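# Lay the flat bottom flask on the pad

## Task

Get the flat bottom flask onto the pad as the only object there, resting on its side in the same attitude the goal picture (reference image named manual) shows, with every part of it inside the pad's outline, and without toppling anything.

## Robot and tools

Robot: two arms, left_arm and right_arm, each with a two-finger gripper and a wrist camera (cam_left_wrist, cam_right_wrist, both 504x504). A camera stand sits behind the arms on the floor. Loose objects may occasionally get a small nudge from outside.

Frames: the scene frame has its origin at table-top height, midway between the nominal arm bases; +z is up, +x points out over the table, and left_arm is on the +y side (this does not match image left/right). Calibrated bases: left_arm at (-0.031, +0.271, +0.001) m, quat_wxyz (+1.000, 0, 0, -0.011); right_arm at (+0.045, -0.348, +0.034) m, quat_wxyz (+1.000, 0, 0, +0.020). Every hand pose, target, velocity and wrist-camera pose, in calls and in results, is expressed in that arm's own base frame. Fixed cameras and the table use the scene frame. The fingers point along the gripper's +z and spread along its y axis; end_effector_position is the spot between the pads, roughly 1 cm short of the fingertips. Reported poses may be a few cm off, more when reaching far.

Row layout (used by execute_actions and move): 16 numbers in one flat list covering both arms: left x, y, z (m), qw, qx, qy, qz (w first), opening; then the same eight for right_arm. Positions and quaternions are absolute targets in each arm's base frame, not offsets. Opening runs from -1 (closed) to +1 (fully open, 0.094 m). Always fill both halves; to park an arm, resend the pose from the last result taken before it stopped moving, and its intended opening, every time. A 0 in the opening slot is a real command. Keep a constant quaternion across rows to hold orientation, rather than copying a drifted measured one.

execute_actions(actions, cameras): actions is a list of actions; each action is a table of up to 15 rows, one per 1/30 s step, and a short table repeats its last row to fill 15 steps. A target more than 0.6 m from the gripper's current position along any gripper axis gets the action refused for both arms; if the first action is refused or malformed, the whole call is. Images come back only for an empty actions list or when cameras names them (["all"], a list of names, or []; an unknown name invalidates the call). An empty list also reveals the fields other results may omit.

move(target, speed, blend, opening_speed, grip_force, blocking, cameras): drives each gripper in a straight line from its Hand target to the given row (or through a list of up to 15 rows), with no 0.6 m limit. speed is m/s, 0.002 to 2.9, default 0.25 (rotation capped at twice that in rad/s), one value or one per target. blend (m) rounds corners in a list; 0 means stop at each. opening_speed is opening units per second, at least 0.2; use it to close gently. grip_force is newtons per pad, 10 to 50, one value or one per arm; it persists, and lower values close slowly. blocking=false returns after about 0.5 s while the move continues; a new move replaces it. Paths do not avoid obstacles or the other arm, lag and overshoot more when fast, and routing near an arm's own base can flip its shoulder, so go around. Whole move caps at 10 s. The result adds a move: line (done, off_target, moving, held, fault, plus limits such as paced or held). done means at rest within 10 mm and 2 degrees; neither done nor off_target tells you about contact.

wait(seconds 0 to 10, cameras): lets time pass holding the last commands; returns early if a running move finishes. stop(cameras): brakes a running move. zoom_image(camera, region [x0,y0,x1,y1] pixels, at most 504 each side): magnifies part of the newest image of cam_left_wrist or cam_right_wrist. show_instructions(): shows the reference images. read_manual(section="licences"): URDF licence text only. finished_scene(scene): ends the current scene irreversibly; the goal must hold with the robot hands-off.

Controller behaviour: each step the commanded orientation is clipped to within 40 degrees of the measured one, and position is favoured if both cannot be met, so large turns need several actions. Friction and load can leave a gripper resting a few cm from its command; that is not evidence of contact. With the wrist near the first joint's axis a small motion can swing the whole arm.

Reading results: Hand target is where each arm is currently headed; Tool commands lists current gripper commands. grip_measured uses the opening scale (reads up to 2.5 mm wide when empty; on a held hard part it reads up to about 3 mm under the part's width, more for round parts). Squeeze rises about 1 N per 0.001 below first touch, then jumps to the force limit around 20 N. To release, command well above grip_measured. grip_effort_nm is the gripper motor effort in N m (negative closing), offset and not zero at rest. Joint torques include the arm's weight; joints 1 to 3 wrap at ±28 N m. Joint velocities within noise may be omitted. Step readings list positions at some steps of execute_actions calls only.

Avoid: dropping a held object or releasing it while it moves, letting anything fall or land off the table, fast impacts on fixed or heavy things, arm-to-arm contact (including one gripper closing on the other's fingers), strain on the wrist camera cables, and any arm stop. Watch for MOTOR HOT (75 °C); at 90 °C an OVER-TEMPERATURE FAULT folds that arm for good, and at 100 °C it goes limp. Holding loads, stretching out or pushing at unreachable poses heat motors, even while idle in thought. Smooth, low-effort motion is preferred.

Each tool is called as name(argument=value, ...), one argument or row to a line, values as JSON.

Reference images:

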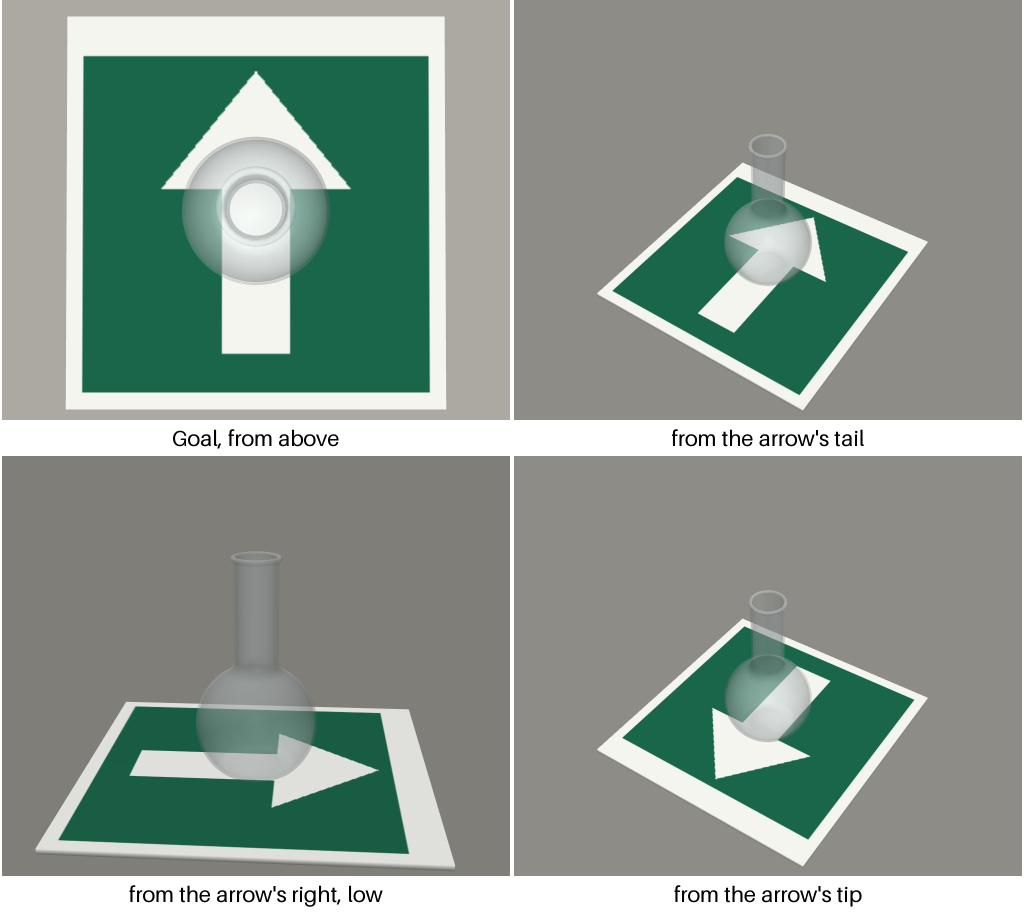

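## Session

execute_actions(
  actions=[],
)

Scene clock: 0.00 s.
left_arm: end_effector_position=(+0.3047, +0.0134, +0.2498) grip_measured=+1.000 grip_effort_nm=n/a end_effector_quat_wxyz=(+0.430, -0.094, +0.898, -0.012) | right_arm: end_effector_position=(+0.2511, +0.1821, +0.2587) grip_measured=+1.000 grip_effort_nm=n/a end_effector_quat_wxyz=(+0.508, +0.006, +0.830, +0.232)
Joint positions: left_arm=[0.009 0.962 1.014 -0.734 -0.053 -0.175 0.094] | right_arm=[0.85 0.812 0.752 -0.362 0.395 0.606 0.094]
Joint velocities: within noise
Joint torques (N m): no reading
Motor temperatures (°C): left_arm=[32 36 41 43 30 33 29] | right_arm=[32 36 39 43 27 33 30]
Heat: left arm: 43 °C; right arm: 43 °C.
Hand target: left_arm +0.3063, +0.0135, +0.2606; +0.445, -0.095, +0.890, -0.013 | right_arm +0.2515, +0.1812, +0.2668; +0.515, +0.009, +0.824, +0.236
Tool commands: left_gripper/opening=+1.0 right_gripper/opening=+1.0

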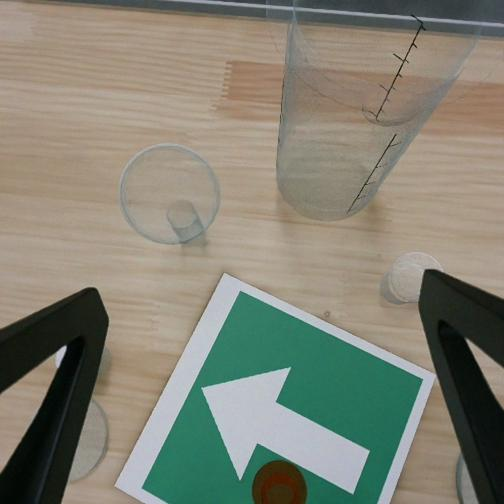

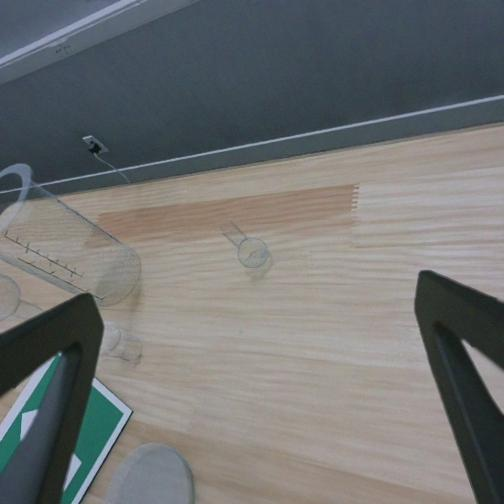

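zoom_image(
  camera="cam_left_wrist",
  region=[100, 120, 300, 320],
)

zoom_image(
  camera="cam_right_wrist",
  region=[170, 180, 330, 340],
)

zoom_image(
  camera="cam_left_wrist",
  region=[0, 304, 200, 504],
)

zoom_image(
  camera="cam_left_wrist",
  region=[204, 304, 504, 504],
)

zoom_image(
  camera="cam_right_wrist",
  region=[0, 200, 200, 504],
)

Scaled by 2.520 from the camera's 504x504 image, which has a finer 720x720 frame.

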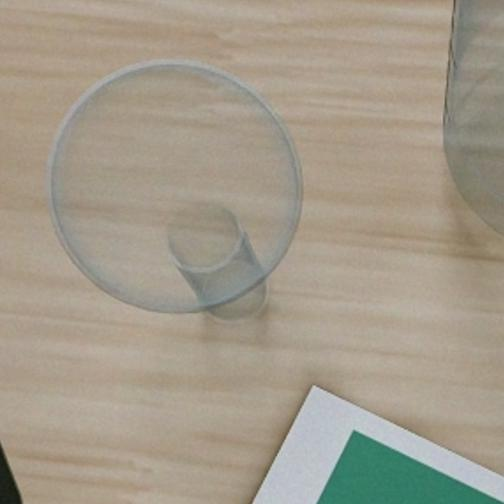

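Scaled by 3.150 from the camera's 504x504 image, which has a finer 720x720 frame.

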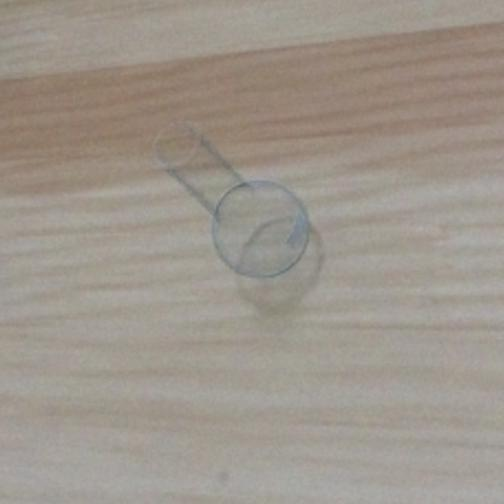

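Scaled by 2.520 from the camera's 504x504 image, which has a finer 720x720 frame.

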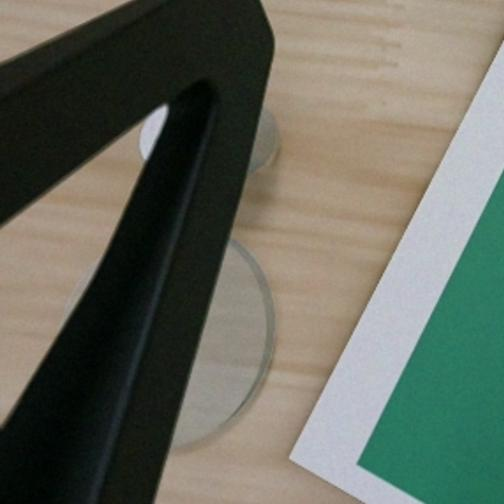

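Scaled by 1.680 from the camera's 504x504 image, which has a finer 720x720 frame.

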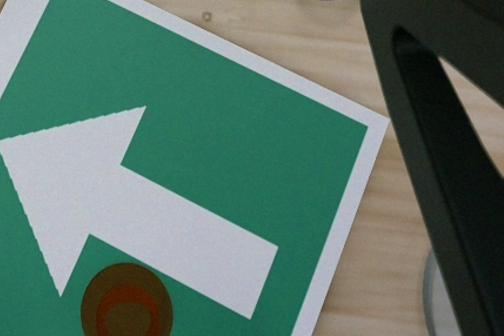

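Scaled by 1.658 from the camera's 504x504 image, which has a finer 720x720 frame.

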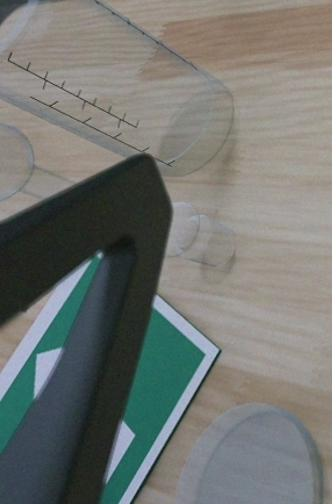

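move(
  target=[0.24, 0.0, 0.26, 0.7071, 0, 0.7071, 0, 1, 0.2, 0.2, 0.3, 0.557, -0.383, 0.663, 0.321, 1],
  cameras=["all"],
)

Scene clock: 146.10 s.
left_arm: end_effector_position=(+0.2403, +0.0004, +0.2562) grip_measured=+1.000 grip_effort_nm=-0.01 end_effector_quat_wxyz=(+0.697, -0.003, +0.717, +0.000) | right_arm: end_effector_position=(+0.1993, +0.1998, +0.2895) grip_measured=+1.000 grip_effort_nm=-0.04 end_effector_quat_wxyz=(+0.542, -0.376, +0.678, +0.324)
Joint positions: left_arm=[-0.025 0.16 0.34 -0.209 -0.03 -0.005 0.094] | right_arm=[0.393 0.644 0.671 -0.28 -0.637 -0.121 0.094]
Joint torques (N m): left_arm=[0.5 1.26 5.38 2.18 0.11 0.1] | right_arm=[-0.61 -0.64 9.33 2.18 -0.2 -0.19]
Heat: left arm: 44 °C; right arm: 46 °C.
Hand target: left_arm +0.2399, -0.0001, +0.2599; +0.707, +0.000, +0.707, +0.000 | right_arm +0.1998, +0.1998, +0.2999; +0.557, -0.383, +0.663, +0.321
Off the commanded pose: left_arm 0.004 m, 2 deg | right_arm 0.010 m, 3 deg.
move: off_target (right_arm)

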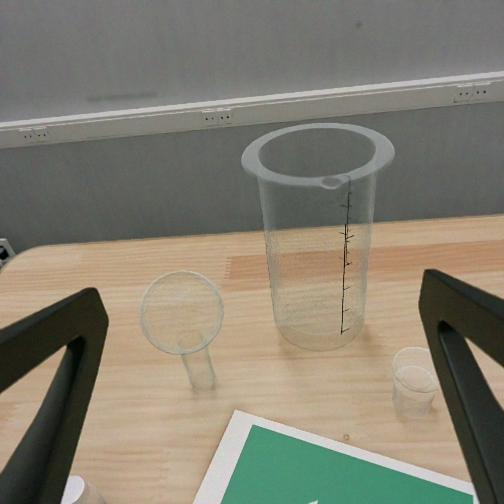

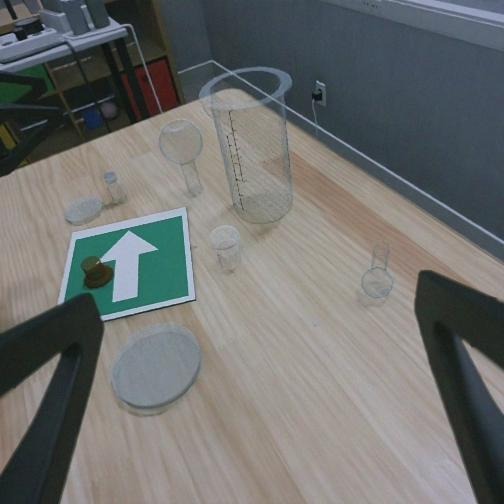

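zoom_image(
  camera="cam_left_wrist",
  region=[110, 250, 260, 400],
)

zoom_image(
  camera="cam_right_wrist",
  region=[330, 220, 430, 320],
)

zoom_image(
  camera="cam_right_wrist",
  region=[40, 100, 300, 360],
)

Scaled by 3.360 from the camera's 504x504 image, which has a finer 720x720 frame.

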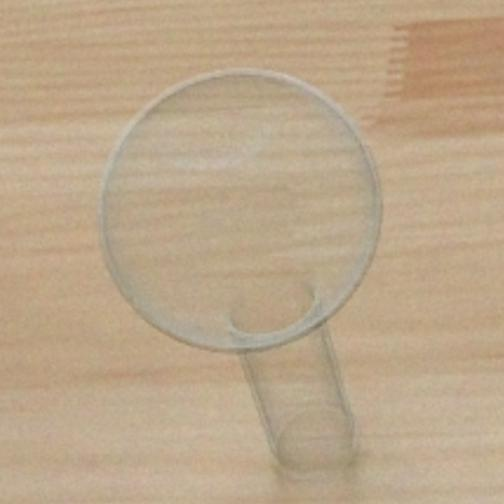

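Scaled by 5.040 from the camera's 504x504 image, which has a finer 720x720 frame.

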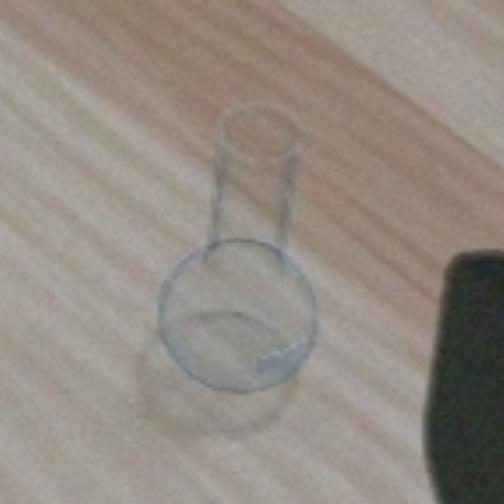

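Scaled by 1.938 from the camera's 504x504 image, which has a finer 720x720 frame.

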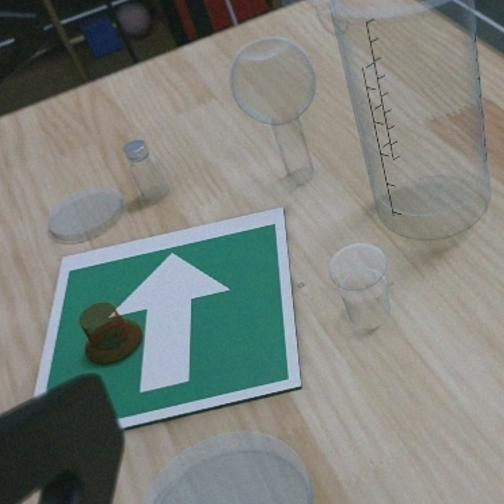

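move(
  target=[0.21, -0.022, 0.2, 0.1736, 0, 0.9848, 0, 1, 0.2, 0.2, 0.3, 0.557, -0.383, 0.663, 0.321, 1],
  cameras=["all"],
)

Scene clock: 245.50 s.
left_arm: end_effector_position=(+0.2060, -0.0198, +0.1887) grip_measured=+1.000 grip_effort_nm=-0.01 end_effector_quat_wxyz=(+0.160, +0.003, +0.987, +0.007) | right_arm: end_effector_position=(+0.1992, +0.1999, +0.2896) grip_measured=+1.000 grip_effort_nm=-0.04 end_effector_quat_wxyz=(+0.542, -0.376, +0.678, +0.325)
Joint positions: left_arm=[-0.153 1.053 1.129 -1.331 -0.061 -0.137 0.094] | right_arm=[0.393 0.644 0.671 -0.28 -0.638 -0.121 0.094]
Joint torques (N m): left_arm=[-0.09 -1.52 8.58 0.58 0.11 -0.01] | right_arm=[-0.59 -0.65 9.32 2.18 -0.23 -0.17]
Motor temperatures (°C): left_arm=[30 31 41 45 29 29 28] | right_arm=[31 32 40 51 26 30 27]
Heat: left arm: 45 °C; right arm: 51 °C.
Hand target: left_arm +0.2098, -0.0219, +0.1999; +0.174, +0.000, +0.985, +0.000 | right_arm +0.1998, +0.1998, +0.2999; +0.557, -0.383, +0.663, +0.321
Off the commanded pose: left_arm 0.012 m, 2 deg | right_arm 0.010 m, 3 deg.
move: off_target (left_arm, right_arm)

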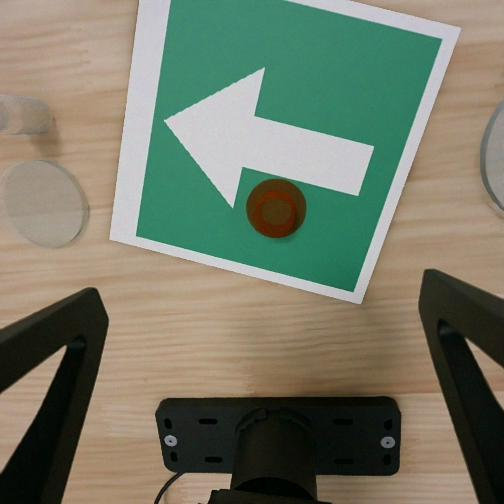

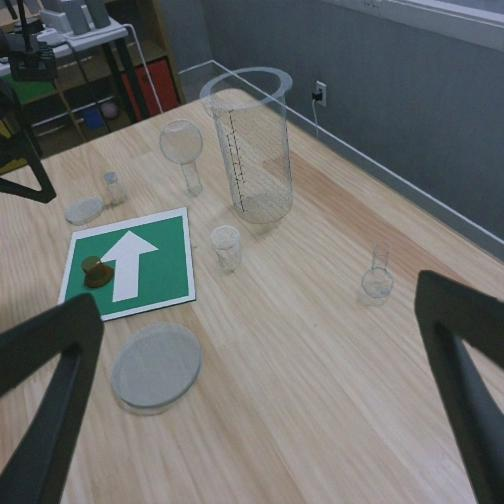

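move(
  target=[0.2145, -0.0265, 0.1, 0.0872, 0, 0.9962, 0, 1, 0.2, 0.2, 0.3, 0.557, -0.383, 0.663, 0.321, 1],
  cameras=["cam_left_wrist"],
)

Scene clock: 287.40 s.
left_arm: end_effector_position=(+0.2117, -0.0254, +0.1019) grip_measured=+1.000 grip_effort_nm=0.00 end_effector_quat_wxyz=(+0.082, +0.005, +0.997, +0.005) | right_arm: end_effector_position=(+0.1992, +0.1999, +0.2896) grip_measured=+1.000 grip_effort_nm=-0.04 end_effector_quat_wxyz=(+0.542, -0.376, +0.678, +0.325)
Joint positions: left_arm=[-0.153 1.187 0.89 -1.112 -0.035 -0.139 0.094] | right_arm=[0.393 0.644 0.671 -0.28 -0.638 -0.121 0.094]
Joint torques (N m): left_arm=[0.31 -2.74 5.16 0.6 0.1 -0.01] | right_arm=[-0.59 -0.65 9.33 2.18 -0.23 -0.17]
Motor temperatures (°C): left_arm=[30 31 41 39 29 29 28] | right_arm=[31 31 40 52 26 30 27]
Heat: left arm: 41 °C; right arm: 52 °C.
Hand target: left_arm +0.2145, -0.0265, +0.1001; +0.087, +0.000, +0.996, +0.000 | right_arm +0.1998, +0.1998, +0.2999; +0.557, -0.383, +0.663, +0.321
Off the commanded pose: left_arm 0.004 m, 1 deg | right_arm 0.010 m, 3 deg.
move: off_target (right_arm)
Images, in order (width x height): cam_left_wrist 504x504.

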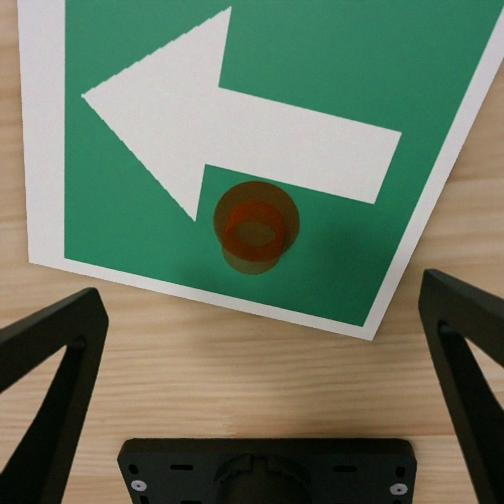

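move(
  target=[0.2115, -0.0255, 0.03, 0.0872, 0, 0.9962, 0, 1, 0.2, 0.2, 0.3, 0.557, -0.383, 0.663, 0.321, 1],
  speed=0.12,
  cameras=["all"],
)

Scene clock: 310.27 s.
left_arm: end_effector_position=(+0.2105, -0.0253, +0.0337) grip_measured=+1.000 grip_effort_nm=0.00 end_effector_quat_wxyz=(+0.087, +0.005, +0.996, +0.004) | right_arm: end_effector_position=(+0.1992, +0.1999, +0.2896) grip_measured=+1.000 grip_effort_nm=-0.04 end_effector_quat_wxyz=(+0.542, -0.376, +0.678, +0.325)
Joint positions: left_arm=[-0.153 1.235 0.641 -0.807 -0.034 -0.139 0.094] | right_arm=[0.393 0.644 0.671 -0.28 -0.638 -0.121 0.094]
Joint torques (N m): left_arm=[0.5 -2.28 4.71 0.59 0.12 0] | right_arm=[-0.61 -0.66 9.32 2.18 -0.23 -0.17]
Heat: left arm: 41 °C; right arm: 52 °C.
Hand target: left_arm +0.2115, -0.0255, +0.0302; +0.087, +0.000, +0.996, +0.000 | right_arm +0.1998, +0.1998, +0.2999; +0.557, -0.383, +0.663, +0.321
Off the commanded pose: left_arm 0.004 m, 1 deg | right_arm 0.010 m, 3 deg.
move: off_target (right_arm)

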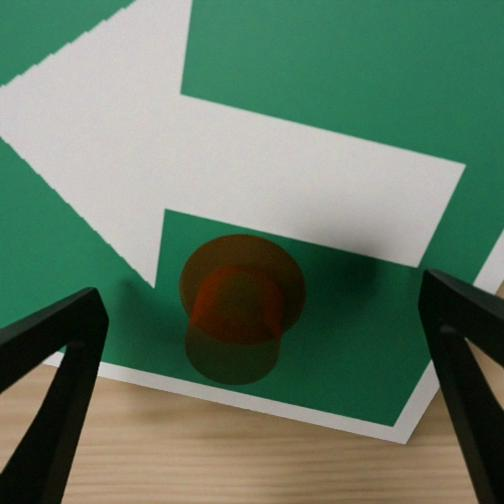

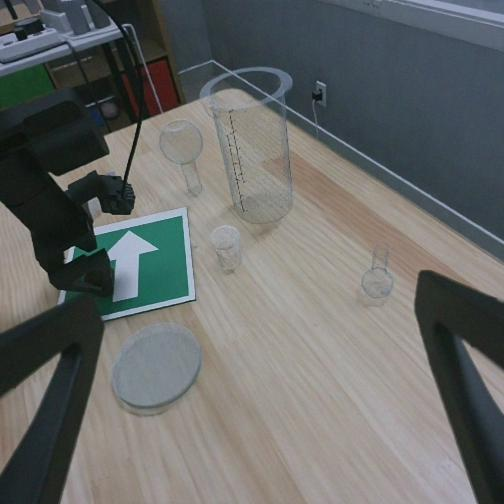

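move(
  target=[
    [0.2115, -0.0205, 0.026, 0.0872, 0, 0.9962, 0, 1, 0.2, 0.2, 0.3, 0.557, -0.383, 0.663, 0.321, 1],
    [0.2115, -0.0205, 0.026, 0.0872, 0, 0.9962, 0, -0.56, 0.2, 0.2, 0.3, 0.557, -0.383, 0.663, 0.321, 1],
  ],
  speed=0.08,
  opening_speed=0.6,
  cameras=["cam_left_wrist"],
)

Scene clock: 320.90 s.
left_arm: end_effector_position=(+0.2107, -0.0203, +0.0295) grip_measured=-0.425 grip_effort_nm=-1.02 end_effector_quat_wxyz=(+0.086, +0.000, +0.996, +0.004) | right_arm: end_effector_position=(+0.1992, +0.1999, +0.2896) grip_measured=+1.000 grip_effort_nm=-0.04 end_effector_quat_wxyz=(+0.542, -0.376, +0.678, +0.325)
Joint positions: left_arm=[-0.126 1.241 0.627 -0.787 -0.029 -0.123 0.027] | right_arm=[0.393 0.644 0.671 -0.28 -0.638 -0.121 0.094]
Joint torques (N m): left_arm=[0.43 -2.43 4.67 0.59 0.11 0.11] | right_arm=[-0.61 -0.62 9.33 2.18 -0.23 -0.17]
Heat: left arm: 40 °C; right arm: 52 °C.
Hand target: left_arm +0.2114, -0.0205, +0.0260; +0.087, +0.000, +0.996, +0.000 | right_arm +0.1998, +0.1998, +0.2999; +0.557, -0.383, +0.663, +0.321
Off the commanded pose: left_arm 0.004 m, 0 deg | right_arm 0.010 m, 3 deg.
move: off_target (right_arm)
Images, in order (width x height): cam_left_wrist 504x504.

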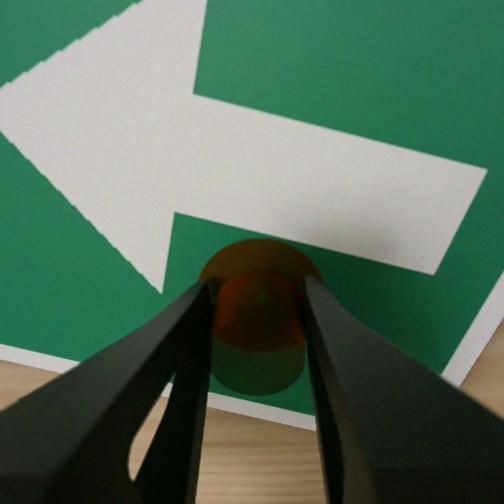

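move(
  target=[
    [0.2115, -0.0205, 0.14, 0.0872, 0, 0.9962, 0, -0.56, 0.2, 0.2, 0.3, 0.557, -0.383, 0.663, 0.321, 1],
    [0.17, 0.22, 0.16, 0.0790, -0.4210, 0.9029, 0.0369, -0.56, 0.2, 0.2, 0.3, 0.557, -0.383, 0.663, 0.321, 1],
  ],
  blend=0.04,
  cameras=["all"],
)

Scene clock: 333.03 s.
left_arm: end_effector_position=(+0.1624, +0.2106, +0.1501) grip_measured=-0.426 grip_effort_nm=-1.03 end_effector_quat_wxyz=(+0.058, -0.417, +0.907, +0.030) | right_arm: end_effector_position=(+0.1992, +0.1999, +0.2896) grip_measured=+1.000 grip_effort_nm=-0.04 end_effector_quat_wxyz=(+0.542, -0.376, +0.678, +0.325)
Joint positions: left_arm=[0.91 1.425 1.259 -1.273 0 0.048 0.027] | right_arm=[0.393 0.644 0.671 -0.28 -0.638 -0.121 0.094]
Joint torques (N m): left_arm=[0.24 -4.34 8.73 0.4 0.11 -0.02] | right_arm=[-0.61 -0.65 9.33 2.18 -0.23 -0.17]
Heat: left arm: 40 °C; right arm: 52 °C.
Hand target: left_arm +0.1697, +0.2196, +0.1602; +0.079, -0.421, +0.903, +0.037 | right_arm +0.1998, +0.1998, +0.2999; +0.557, -0.383, +0.663, +0.321
Off the commanded pose: left_arm 0.016 m, 3 deg | right_arm 0.010 m, 3 deg.
move: off_target (left_arm, right_arm)

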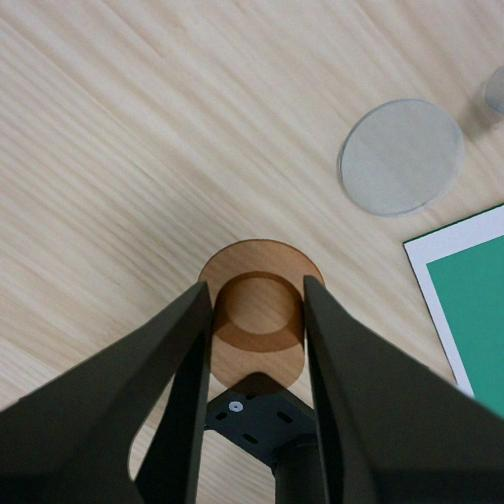

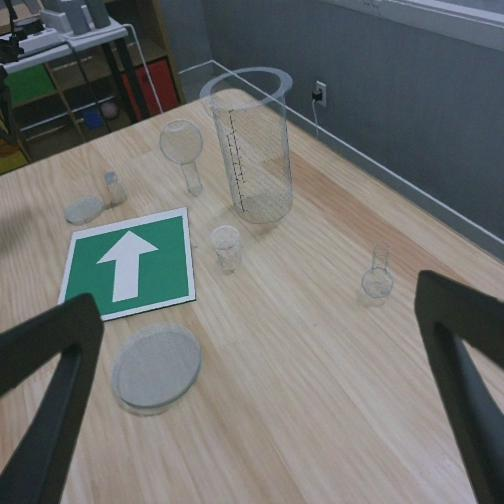

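move(
  target=[0.165, 0.225, 0.035, 0.0790, -0.4210, 0.9029, 0.0369, -0.56, 0.2, 0.2, 0.3, 0.557, -0.383, 0.663, 0.321, 1],
  speed=0.15,
  cameras=["cam_left_wrist"],
)

Scene clock: 342.30 s.
left_arm: end_effector_position=(+0.1636, +0.2232, +0.0381) grip_measured=-0.426 grip_effort_nm=-1.04 end_effector_quat_wxyz=(+0.074, -0.421, +0.903, +0.039) | right_arm: end_effector_position=(+0.1992, +0.1999, +0.2896) grip_measured=+1.000 grip_effort_nm=-0.04 end_effector_quat_wxyz=(+0.542, -0.376, +0.678, +0.325)
Joint positions: left_arm=[0.935 1.504 0.87 -0.769 0.001 0.062 0.027] | right_arm=[0.393 0.644 0.671 -0.28 -0.638 -0.121 0.094]
Joint torques (N m): left_arm=[0.43 -4.67 4.83 0.63 0.13 0.09] | right_arm=[-0.61 -0.65 9.33 2.18 -0.23 -0.17]
Heat: left arm: 41 °C; right arm: 52 °C.
Hand target: left_arm +0.1649, +0.2249, +0.0351; +0.079, -0.421, +0.903, +0.037 | right_arm +0.1998, +0.1998, +0.2999; +0.557, -0.383, +0.663, +0.321
Off the commanded pose: left_arm 0.004 m, 1 deg | right_arm 0.010 m, 3 deg.
move: off_target (right_arm)
Images, in order (width x height): cam_left_wrist 504x504.

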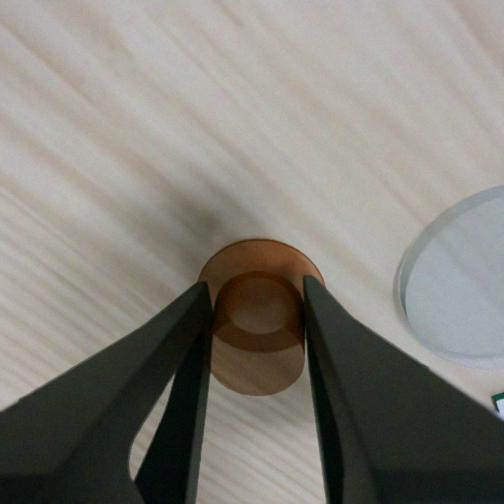

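move(
  target=[0.165, 0.225, 0.0235, 0.0790, -0.4210, 0.9029, 0.0369, -0.56, 0.2, 0.2, 0.3, 0.557, -0.383, 0.663, 0.321, 1],
  speed=0.03,
  cameras=["cam_left_wrist"],
)

Scene clock: 347.90 s.
left_arm: end_effector_position=(+0.1648, +0.2248, +0.0287) grip_measured=-0.426 grip_effort_nm=-1.03 end_effector_quat_wxyz=(+0.077, -0.421, +0.903, +0.041) | right_arm: end_effector_position=(+0.1992, +0.1999, +0.2896) grip_measured=+1.000 grip_effort_nm=-0.04 end_effector_quat_wxyz=(+0.542, -0.376, +0.678, +0.325)
Joint positions: left_arm=[0.935 1.521 0.843 -0.718 0.001 0.062 0.027] | right_arm=[0.393 0.644 0.671 -0.28 -0.638 -0.121 0.094]
Joint torques (N m): left_arm=[0.49 -4.49 4.44 0.64 0.13 0.1] | right_arm=[-0.61 -0.64 9.32 2.18 -0.23 -0.17]
Heat: left arm: 40 °C; right arm: 52 °C.
Hand target: left_arm +0.1650, +0.2249, +0.0237; +0.079, -0.421, +0.903, +0.037 | right_arm +0.1998, +0.1998, +0.2999; +0.557, -0.383, +0.663, +0.321
Off the commanded pose: left_arm 0.005 m, 1 deg | right_arm 0.010 m, 3 deg.
move: off_target (right_arm)
Images, in order (width x height): cam_left_wrist 504x504.

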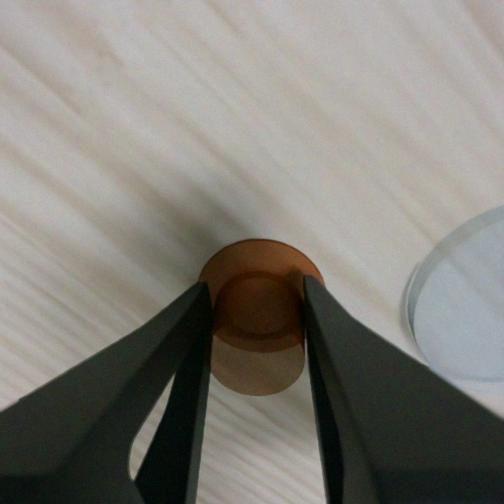

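move(
  target=[0.165, 0.225, 0.0185, 0.0790, -0.4210, 0.9029, 0.0369, -0.56, 0.2, 0.2, 0.3, 0.557, -0.383, 0.663, 0.321, 1],
  speed=0.03,
  cameras=["cam_left_wrist"],
)

Scene clock: 353.97 s.
left_arm: end_effector_position=(+0.1653, +0.2254, +0.0281) grip_measured=-0.426 grip_effort_nm=-1.03 end_effector_quat_wxyz=(+0.079, -0.421, +0.903, +0.043) | right_arm: end_effector_position=(+0.1992, +0.1999, +0.2896) grip_measured=+1.000 grip_effort_nm=-0.04 end_effector_quat_wxyz=(+0.542, -0.376, +0.678, +0.325)
Joint positions: left_arm=[0.935 1.521 0.84 -0.71 0.001 0.062 0.027] | right_arm=[0.393 0.644 0.671 -0.28 -0.638 -0.121 0.094]
Joint torques (N m): left_arm=[0.58 -3.78 3.78 0.78 0.14 0.11] | right_arm=[-0.62 -0.65 9.35 2.18 -0.23 -0.16]
Heat: left arm: 40 °C; right arm: 52 °C.
Hand target: left_arm +0.1648, +0.2247, +0.0189; +0.079, -0.421, +0.903, +0.037 | right_arm +0.1998, +0.1998, +0.2999; +0.557, -0.383, +0.663, +0.321
Off the commanded pose: left_arm 0.010 m, 1 deg | right_arm 0.010 m, 3 deg.
move: off_target (right_arm)
Images, in order (width x height): cam_left_wrist 504x504.

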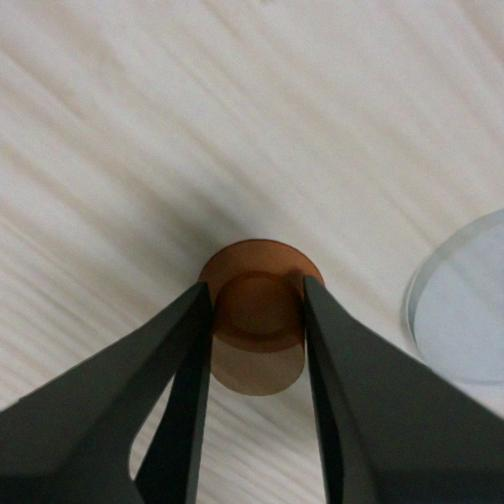

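move(
  target=[
    [0.165, 0.225, 0.0245, 0.0790, -0.4210, 0.9029, 0.0369, -0.56, 0.2, 0.2, 0.3, 0.557, -0.383, 0.663, 0.321, 1],
    [0.165, 0.225, 0.0245, 0.0790, -0.4210, 0.9029, 0.0369, 0.4, 0.2, 0.2, 0.3, 0.557, -0.383, 0.663, 0.321, 1],
    [0.165, 0.225, 0.12, 0.0790, -0.4210, 0.9029, 0.0369, 0.4, 0.2, 0.2, 0.3, 0.557, -0.383, 0.663, 0.321, 1],
  ],
  speed=[0.03, 0.1, 0.15],
  opening_speed=0.8,
  cameras=["cam_left_wrist"],
)

Scene clock: 367.03 s.
left_arm: end_effector_position=(+0.1609, +0.2194, +0.1036) grip_measured=+0.398 grip_effort_nm=0.08 end_effector_quat_wxyz=(+0.054, -0.422, +0.905, +0.029) | right_arm: end_effector_position=(+0.1992, +0.1999, +0.2896) grip_measured=+1.000 grip_effort_nm=-0.04 end_effector_quat_wxyz=(+0.542, -0.376, +0.678, +0.325)
Joint positions: left_arm=[0.935 1.46 1.106 -1.093 0.001 0.063 0.066] | right_arm=[0.393 0.644 0.671 -0.28 -0.638 -0.121 0.094]
Joint torques (N m): left_arm=[0.51 -7.36 8.16 0.16 0.16 0.1] | right_arm=[-0.62 -0.65 9.33 2.18 -0.23 -0.17]
Heat: left arm: 40 °C; right arm: 52 °C.
Hand target: left_arm +0.1648, +0.2247, +0.1197; +0.079, -0.421, +0.903, +0.037 | right_arm +0.1998, +0.1998, +0.2999; +0.557, -0.383, +0.663, +0.321
Off the commanded pose: left_arm 0.018 m, 3 deg | right_arm 0.010 m, 3 deg.
move: off_target (left_arm, right_arm)
Images, in order (width x height): cam_left_wrist 504x504.

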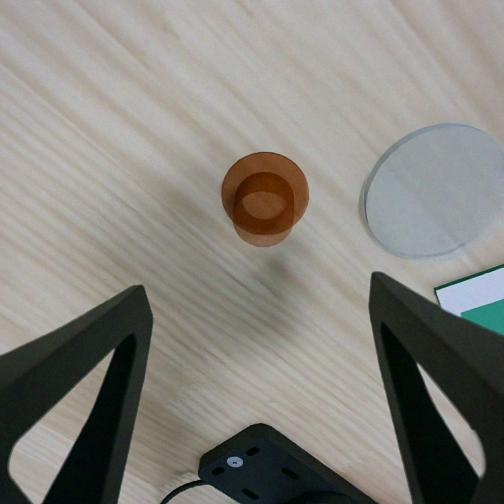

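move(
  target=[
    [0.18, 0.215, 0.22, 0.0790, -0.4210, 0.9029, 0.0369, 0.4, 0.2, 0.2, 0.3, 0.557, -0.383, 0.663, 0.321, 1],
    [0.42, 0.085, 0.25, 0, -0.7373, 0.6756, 0, 1, 0.2, 0.2, 0.3, 0.557, -0.383, 0.663, 0.321, 1],
  ],
  blend=0.05,
  cameras=["all"],
)

Scene clock: 448.30 s.
left_arm: end_effector_position=(+0.4156, +0.0825, +0.2456) grip_measured=+0.998 grip_effort_nm=0.08 end_effector_quat_wxyz=(-0.123, +0.725, -0.672, +0.087) | right_arm: end_effector_position=(+0.1992, +0.1999, +0.2896) grip_measured=+1.000 grip_effort_nm=-0.04 end_effector_quat_wxyz=(+0.542, -0.376, +0.678, +0.325)
Joint positions: left_arm=[0.192 2.005 2.291 -1.554 -0.004 -1.454 0.094] | right_arm=[0.393 0.644 0.671 -0.28 -0.638 -0.121 0.094]
Joint torques (N m): left_arm=[0.28 -8.47 7.87 0.57 0.08 -0.01] | right_arm=[-0.61 -0.65 9.33 2.18 -0.23 -0.17]
Motor temperatures (°C): left_arm=[30 31 40 32 29 29 28] | right_arm=[30 30 39 53 26 29 27]
Heat: left arm: 40 °C; right arm: 53 °C.
Hand target: left_arm +0.4196, +0.0850, +0.2494; -0.128, +0.728, -0.667, +0.093 | right_arm +0.1998, +0.1998, +0.2999; +0.557, -0.383, +0.663, +0.321
Off the commanded pose: left_arm 0.007 m, 17 deg | right_arm 0.010 m, 3 deg.
joint sent to its limit (left arm) — joint 4 (wrist pitch), lower limit. The joint targets are off in orientation, not in position.
move: off_target (left_arm, right_arm); target 2's new opening was sent with left_arm's hand 0.007 m and 17 deg from that target

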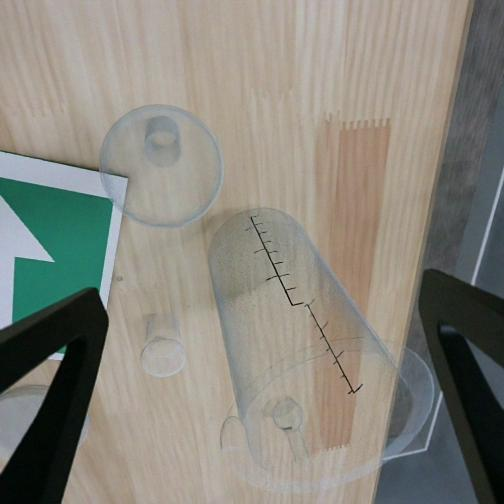

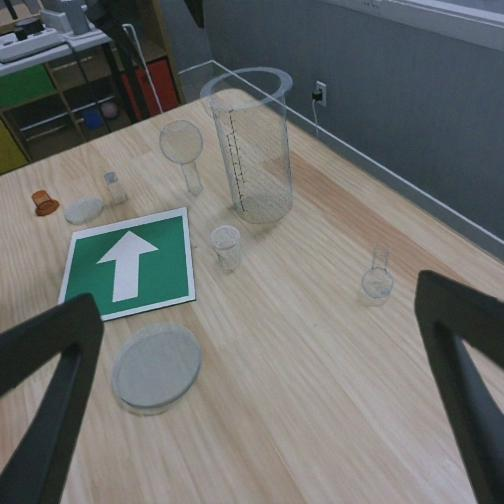

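move(
  target=[0.412, 0.085, 0.158, 0, -0.7373, 0.6756, 0, 1, 0.2, 0.2, 0.3, 0.557, -0.383, 0.663, 0.321, 1],
  speed=0.15,
  cameras=["all"],
)

Scene clock: 480.10 s.
left_arm: end_effector_position=(+0.4144, +0.0819, +0.1649) grip_measured=+0.998 grip_effort_nm=0.08 end_effector_quat_wxyz=(-0.031, +0.733, -0.679, +0.021) | right_arm: end_effector_position=(+0.1992, +0.1999, +0.2896) grip_measured=+1.000 grip_effort_nm=-0.04 end_effector_quat_wxyz=(+0.542, -0.376, +0.678, +0.325)
Joint positions: left_arm=[0.192 2.142 2.2 -1.554 -0.002 -1.454 0.094] | right_arm=[0.393 0.644 0.671 -0.28 -0.638 -0.121 0.094]
Joint torques (N m): left_arm=[0.66 -9.85 4.7 0.12 0.05 0.03] | right_arm=[-0.61 -0.65 9.35 2.18 -0.23 -0.17]
Heat: left arm: 40 °C; right arm: 53 °C.
Hand target: left_arm +0.4116, +0.0849, +0.1577; -0.020, +0.737, -0.675, +0.015 | right_arm +0.1998, +0.1998, +0.2999; +0.557, -0.383, +0.663, +0.321
Off the commanded pose: left_arm 0.008 m, 4 deg | right_arm 0.010 m, 3 deg.
joint sent to its limit (left arm) — joint 4 (wrist pitch), lower limit. The joint targets are off in orientation, not in position.
move: off_target (left_arm, right_arm)

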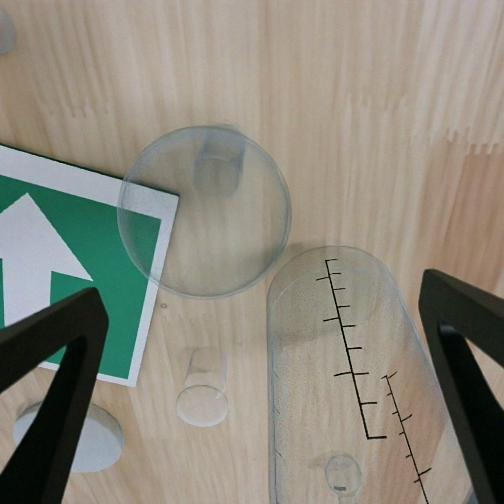

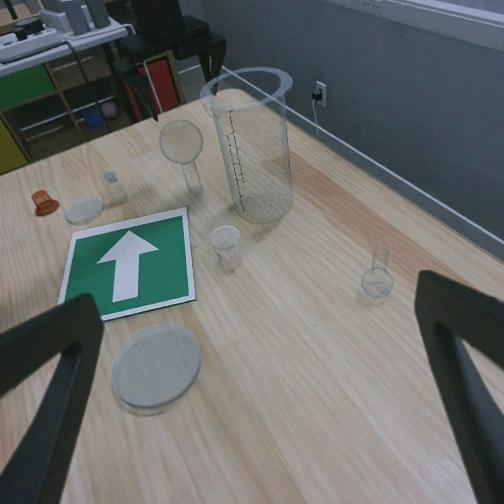

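move(
  target=[0.398, 0.087, 0.125, 0, -0.7373, 0.6756, 0, 1, 0.2, 0.2, 0.3, 0.557, -0.383, 0.663, 0.321, 1],
  speed=0.08,
  cameras=["all"],
)

Scene clock: 502.87 s.
left_arm: end_effector_position=(+0.3980, +0.0843, +0.1185) grip_measured=+0.998 grip_effort_nm=0.08 end_effector_quat_wxyz=(+0.010, +0.737, -0.676, -0.008) | right_arm: end_effector_position=(+0.1992, +0.1999, +0.2896) grip_measured=+1.000 grip_effort_nm=-0.04 end_effector_quat_wxyz=(+0.542, -0.376, +0.678, +0.325)
Joint positions: left_arm=[0.206 2.142 2.015 -1.468 -0.001 -1.451 0.094] | right_arm=[0.393 0.644 0.671 -0.28 -0.638 -0.121 0.094]
Joint torques (N m): left_arm=[0.42 -12.67 4.59 0.15 0.05 0.1] | right_arm=[-0.59 -0.65 9.33 2.18 -0.23 -0.17]
Heat: left arm: 39 °C; right arm: 53 °C.
Hand target: left_arm +0.3980, +0.0869, +0.1251; +0.000, +0.737, -0.676, +0.000 | right_arm +0.1998, +0.1998, +0.2999; +0.557, -0.383, +0.663, +0.321
Off the commanded pose: left_arm 0.007 m, 1 deg | right_arm 0.010 m, 3 deg.
move: off_target (right_arm)

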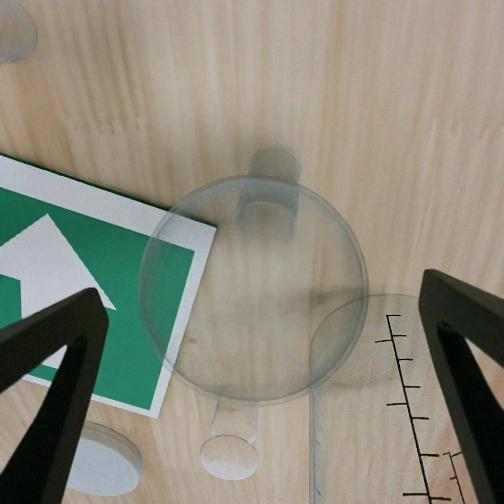

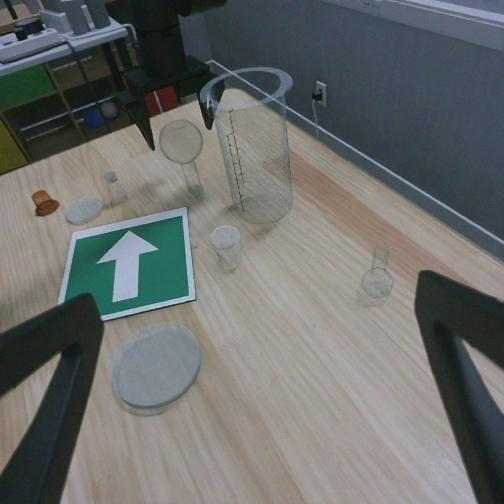

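move(
  target=[0.398, 0.088, 0.114, 0, -0.7373, 0.6756, 0, 1, 0.2, 0.2, 0.3, 0.557, -0.383, 0.663, 0.321, 1],
  speed=0.05,
  cameras=["all"],
)

Scene clock: 542.70 s.
left_arm: end_effector_position=(+0.3982, +0.0844, +0.1060) grip_measured=+0.998 grip_effort_nm=0.08 end_effector_quat_wxyz=(+0.011, +0.736, -0.677, -0.009) | right_arm: end_effector_position=(+0.1992, +0.1999, +0.2896) grip_measured=+1.000 grip_effort_nm=-0.04 end_effector_quat_wxyz=(+0.542, -0.376, +0.678, +0.325)
Joint positions: left_arm=[0.206 2.142 1.965 -1.422 -0.001 -1.449 0.094] | right_arm=[0.393 0.644 0.671 -0.28 -0.638 -0.121 0.094]
Joint torques (N m): left_arm=[0.69 -13.08 4.59 0.11 0.07 0.08] | right_arm=[-0.61 -0.65 9.33 2.18 -0.23 -0.16]
Motor temperatures (°C): left_arm=[29 40 39 30 29 29 28] | right_arm=[30 29 39 53 26 29 27]
Heat: left arm: 40 °C; right arm: 53 °C.
Hand target: left_arm +0.3980, +0.0879, +0.1140; +0.000, +0.737, -0.676, +0.000 | right_arm +0.1998, +0.1998, +0.2999; +0.557, -0.383, +0.663, +0.321
Off the commanded pose: left_arm 0.009 m, 2 deg | right_arm 0.010 m, 3 deg.
move: off_target (right_arm)

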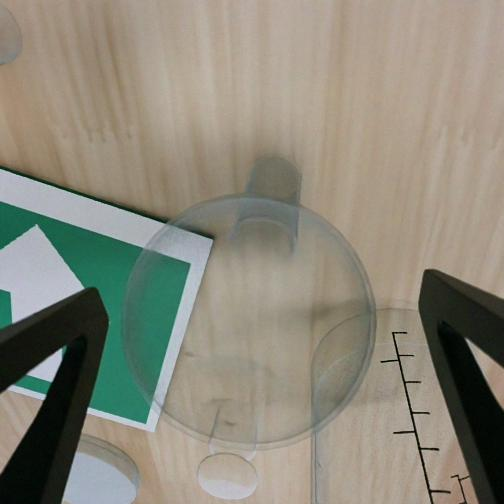

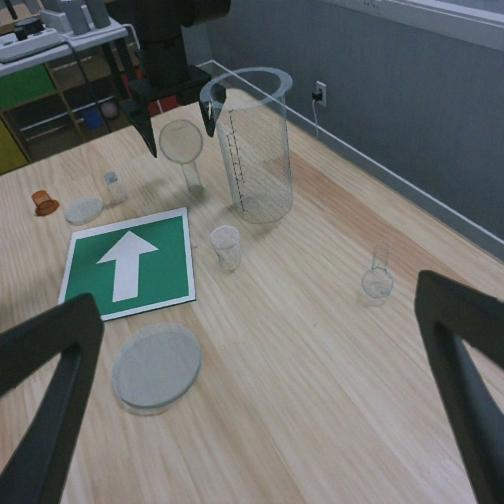

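move(
  target=[0.398, 0.088, 0.114, 0, -0.7373, 0.6756, 0, 0.25, 0.2, 0.2, 0.3, 0.557, -0.383, 0.663, 0.321, 1],
  grip_force=[30, 50],
  opening_speed=0.3,
  cameras=["all"],
)

Scene clock: 552.13 s.
left_arm: end_effector_position=(+0.3984, +0.0844, +0.1060) grip_measured=+0.433 grip_effort_nm=-0.67 end_effector_quat_wxyz=(+0.011, +0.736, -0.677, -0.009) | right_arm: end_effector_position=(+0.1992, +0.1999, +0.2896) grip_measured=+1.000 grip_effort_nm=-0.04 end_effector_quat_wxyz=(+0.542, -0.376, +0.678, +0.325)
Joint positions: left_arm=[0.206 2.142 1.965 -1.421 -0.001 -1.449 0.067] | right_arm=[0.393 0.644 0.671 -0.28 -0.638 -0.121 0.094]
Joint torques (N m): left_arm=[0.61 -13.05 4.53 0.09 0.07 0.11] | right_arm=[-0.59 -0.64 9.33 2.18 -0.23 -0.17]
Heat: left arm: 41 °C; right arm: 53 °C.
Hand target: left_arm +0.3980, +0.0879, +0.1140; +0.000, +0.737, -0.676, +0.000 | right_arm +0.1998, +0.1998, +0.2999; +0.557, -0.383, +0.663, +0.321
Off the commanded pose: left_arm 0.009 m, 2 deg | right_arm 0.010 m, 3 deg.
grip_force (N): 30, 50
move: off_target (right_arm)

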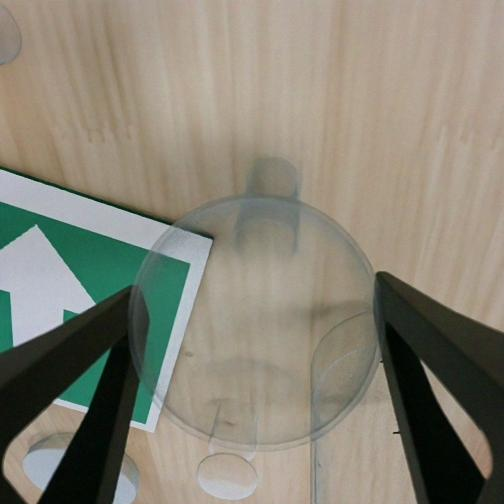

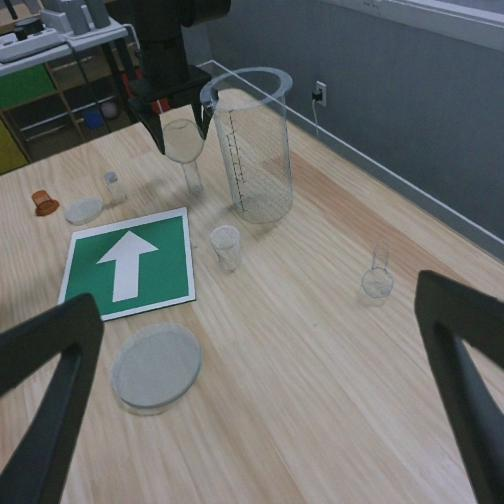

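move(
  target=[
    [0.396, 0.088, 0.16, 0, -0.7373, 0.6756, 0, 0.25, 0.2, 0.2, 0.3, 0.557, -0.383, 0.663, 0.321, 1],
    [0.30, 0.06, 0.29, 0, -0.7373, 0.6756, 0, 0.25, 0.2, 0.2, 0.3, 0.557, -0.383, 0.663, 0.321, 1],
  ],
  blend=0.03,
  speed=0.15,
  cameras=["all"],
)

Scene clock: 585.30 s.
left_arm: end_effector_position=(+0.3040, +0.0630, +0.2873) grip_measured=+0.433 grip_effort_nm=-0.66 end_effector_quat_wxyz=(-0.145, +0.726, -0.665, +0.105) | right_arm: end_effector_position=(+0.1992, +0.1999, +0.2896) grip_measured=+1.000 grip_effort_nm=-0.04 end_effector_quat_wxyz=(+0.542, -0.376, +0.678, +0.325)
Joint positions: left_arm=[0.2 1.541 1.887 -1.556 -0.001 -1.458 0.067] | right_arm=[0.393 0.644 0.671 -0.28 -0.638 -0.121 0.094]
Joint torques (N m): left_arm=[-0.64 -6.74 4.49 0.7 0.03 -0.02] | right_arm=[-0.61 -0.65 9.35 2.18 -0.23 -0.17]
Heat: left arm: 42 °C; right arm: 53 °C.
Hand target: left_arm +0.3001, +0.0601, +0.2894; -0.147, +0.725, -0.665, +0.107 | right_arm +0.1998, +0.1998, +0.2999; +0.557, -0.383, +0.663, +0.321
Off the commanded pose: left_arm 0.006 m, 21 deg | right_arm 0.010 m, 3 deg.
joint sent to its limit (left arm) — joint 4 (wrist pitch), lower limit. The joint targets are off in orientation, not in position.
grip_force (N): 30, 50
move: off_target (left_arm, right_arm); blend cut to 0.0231 m at target 1

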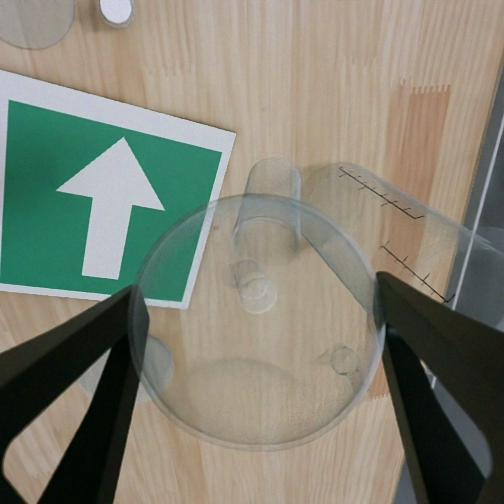

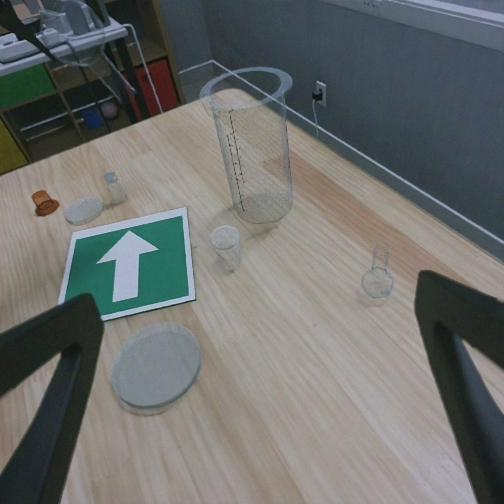

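move(
  target=[0.27, -0.156, 0.30, 0.3536, -0.3536, 0.6124, -0.6124, 0.25, 0.2, 0.2, 0.3, 0.557, -0.383, 0.663, 0.321, 1],
  speed=0.3,
  cameras=["all"],
)

Scene clock: 597.57 s.
left_arm: end_effector_position=(+0.2696, -0.1557, +0.2955) grip_measured=+0.433 grip_effort_nm=-0.67 end_effector_quat_wxyz=(+0.342, -0.363, +0.620, -0.606) | right_arm: end_effector_position=(+0.1992, +0.1999, +0.2896) grip_measured=+1.000 grip_effort_nm=-0.04 end_effector_quat_wxyz=(+0.542, -0.376, +0.678, +0.325)
Joint positions: left_arm=[-0.525 0.649 0.51 0.108 0.004 -1.586 0.067] | right_arm=[0.393 0.644 0.671 -0.28 -0.638 -0.121 0.094]
Joint torques (N m): left_arm=[-0.68 -0.03 5.83 2.31 -0.04 0.16] | right_arm=[-0.61 -0.64 9.33 2.18 -0.23 -0.17]
Heat: left arm: 39 °C; right arm: 53 °C.
Hand target: left_arm +0.2699, -0.1559, +0.2999; +0.353, -0.354, +0.613, -0.612 | right_arm +0.1998, +0.1998, +0.2999; +0.557, -0.383, +0.663, +0.321
Off the commanded pose: left_arm 0.005 m, 2 deg | right_arm 0.010 m, 3 deg.
grip_force (N): 30, 50
move: off_target (right_arm)

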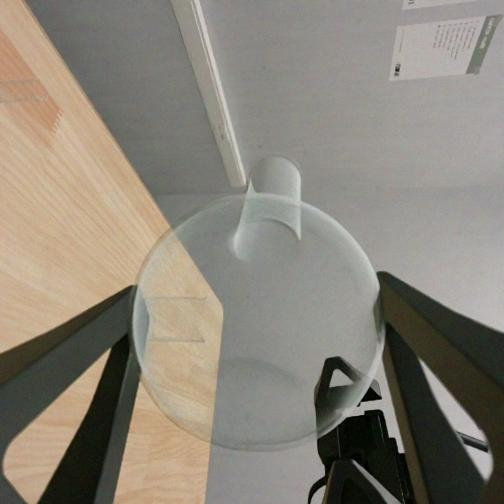

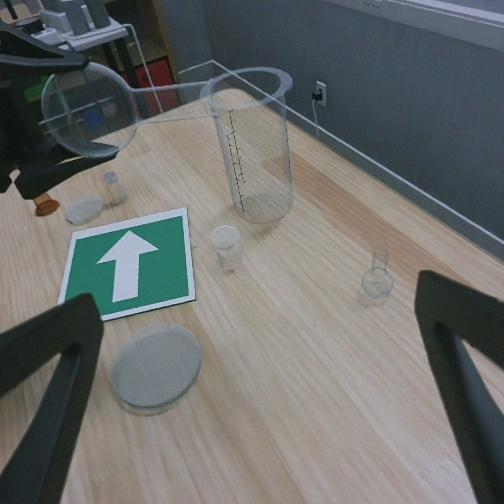

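move(
  target=[0.27, -0.156, 0.30, 0.3536, -0.3536, 0.6124, -0.6124, 0.25, 0.196, 0.301, 0.272, 0.2008, 0.2008, 0.678, 0.678, 1],
  speed=0.2,
  cameras=["all"],
)

Scene clock: 608.33 s.
left_arm: end_effector_position=(+0.2696, -0.1557, +0.2957) grip_measured=+0.433 grip_effort_nm=-0.66 end_effector_quat_wxyz=(+0.342, -0.362, +0.620, -0.606) | right_arm: end_effector_position=(+0.1957, +0.3015, +0.2739) grip_measured=+1.000 grip_effort_nm=-0.05 end_effector_quat_wxyz=(+0.197, +0.197, +0.682, +0.676)
Joint positions: left_arm=[-0.525 0.649 0.51 0.109 0.004 -1.586 0.067] | right_arm=[0.979 0.931 0.474 0.448 -0.026 1.568 0.094]
Joint torques (N m): left_arm=[-0.62 -0.06 5.85 2.34 -0.07 0.17] | right_arm=[0.54 -2.59 7.28 2.35 0.14 0.02]
Heat: left arm: 39 °C; right arm: 53 °C.
Hand target: left_arm +0.2699, -0.1559, +0.2999; +0.353, -0.354, +0.613, -0.612 | right_arm +0.1960, +0.3009, +0.2720; +0.201, +0.201, +0.678, +0.678
Off the commanded pose: left_arm 0.004 m, 2 deg | right_arm 0.002 m, 1 deg.
grip_force (N): 30, 50
move: done

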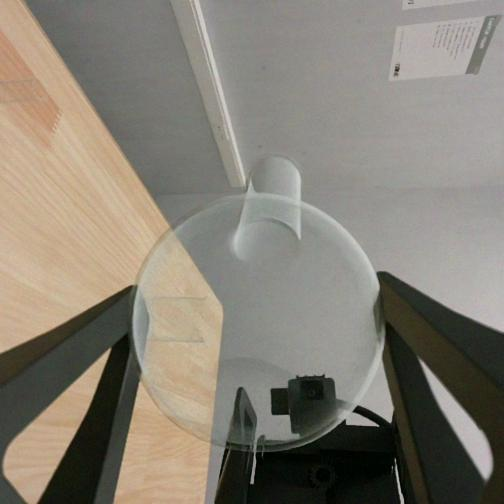

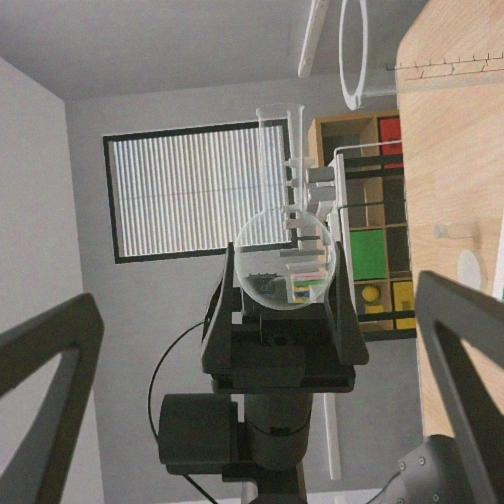

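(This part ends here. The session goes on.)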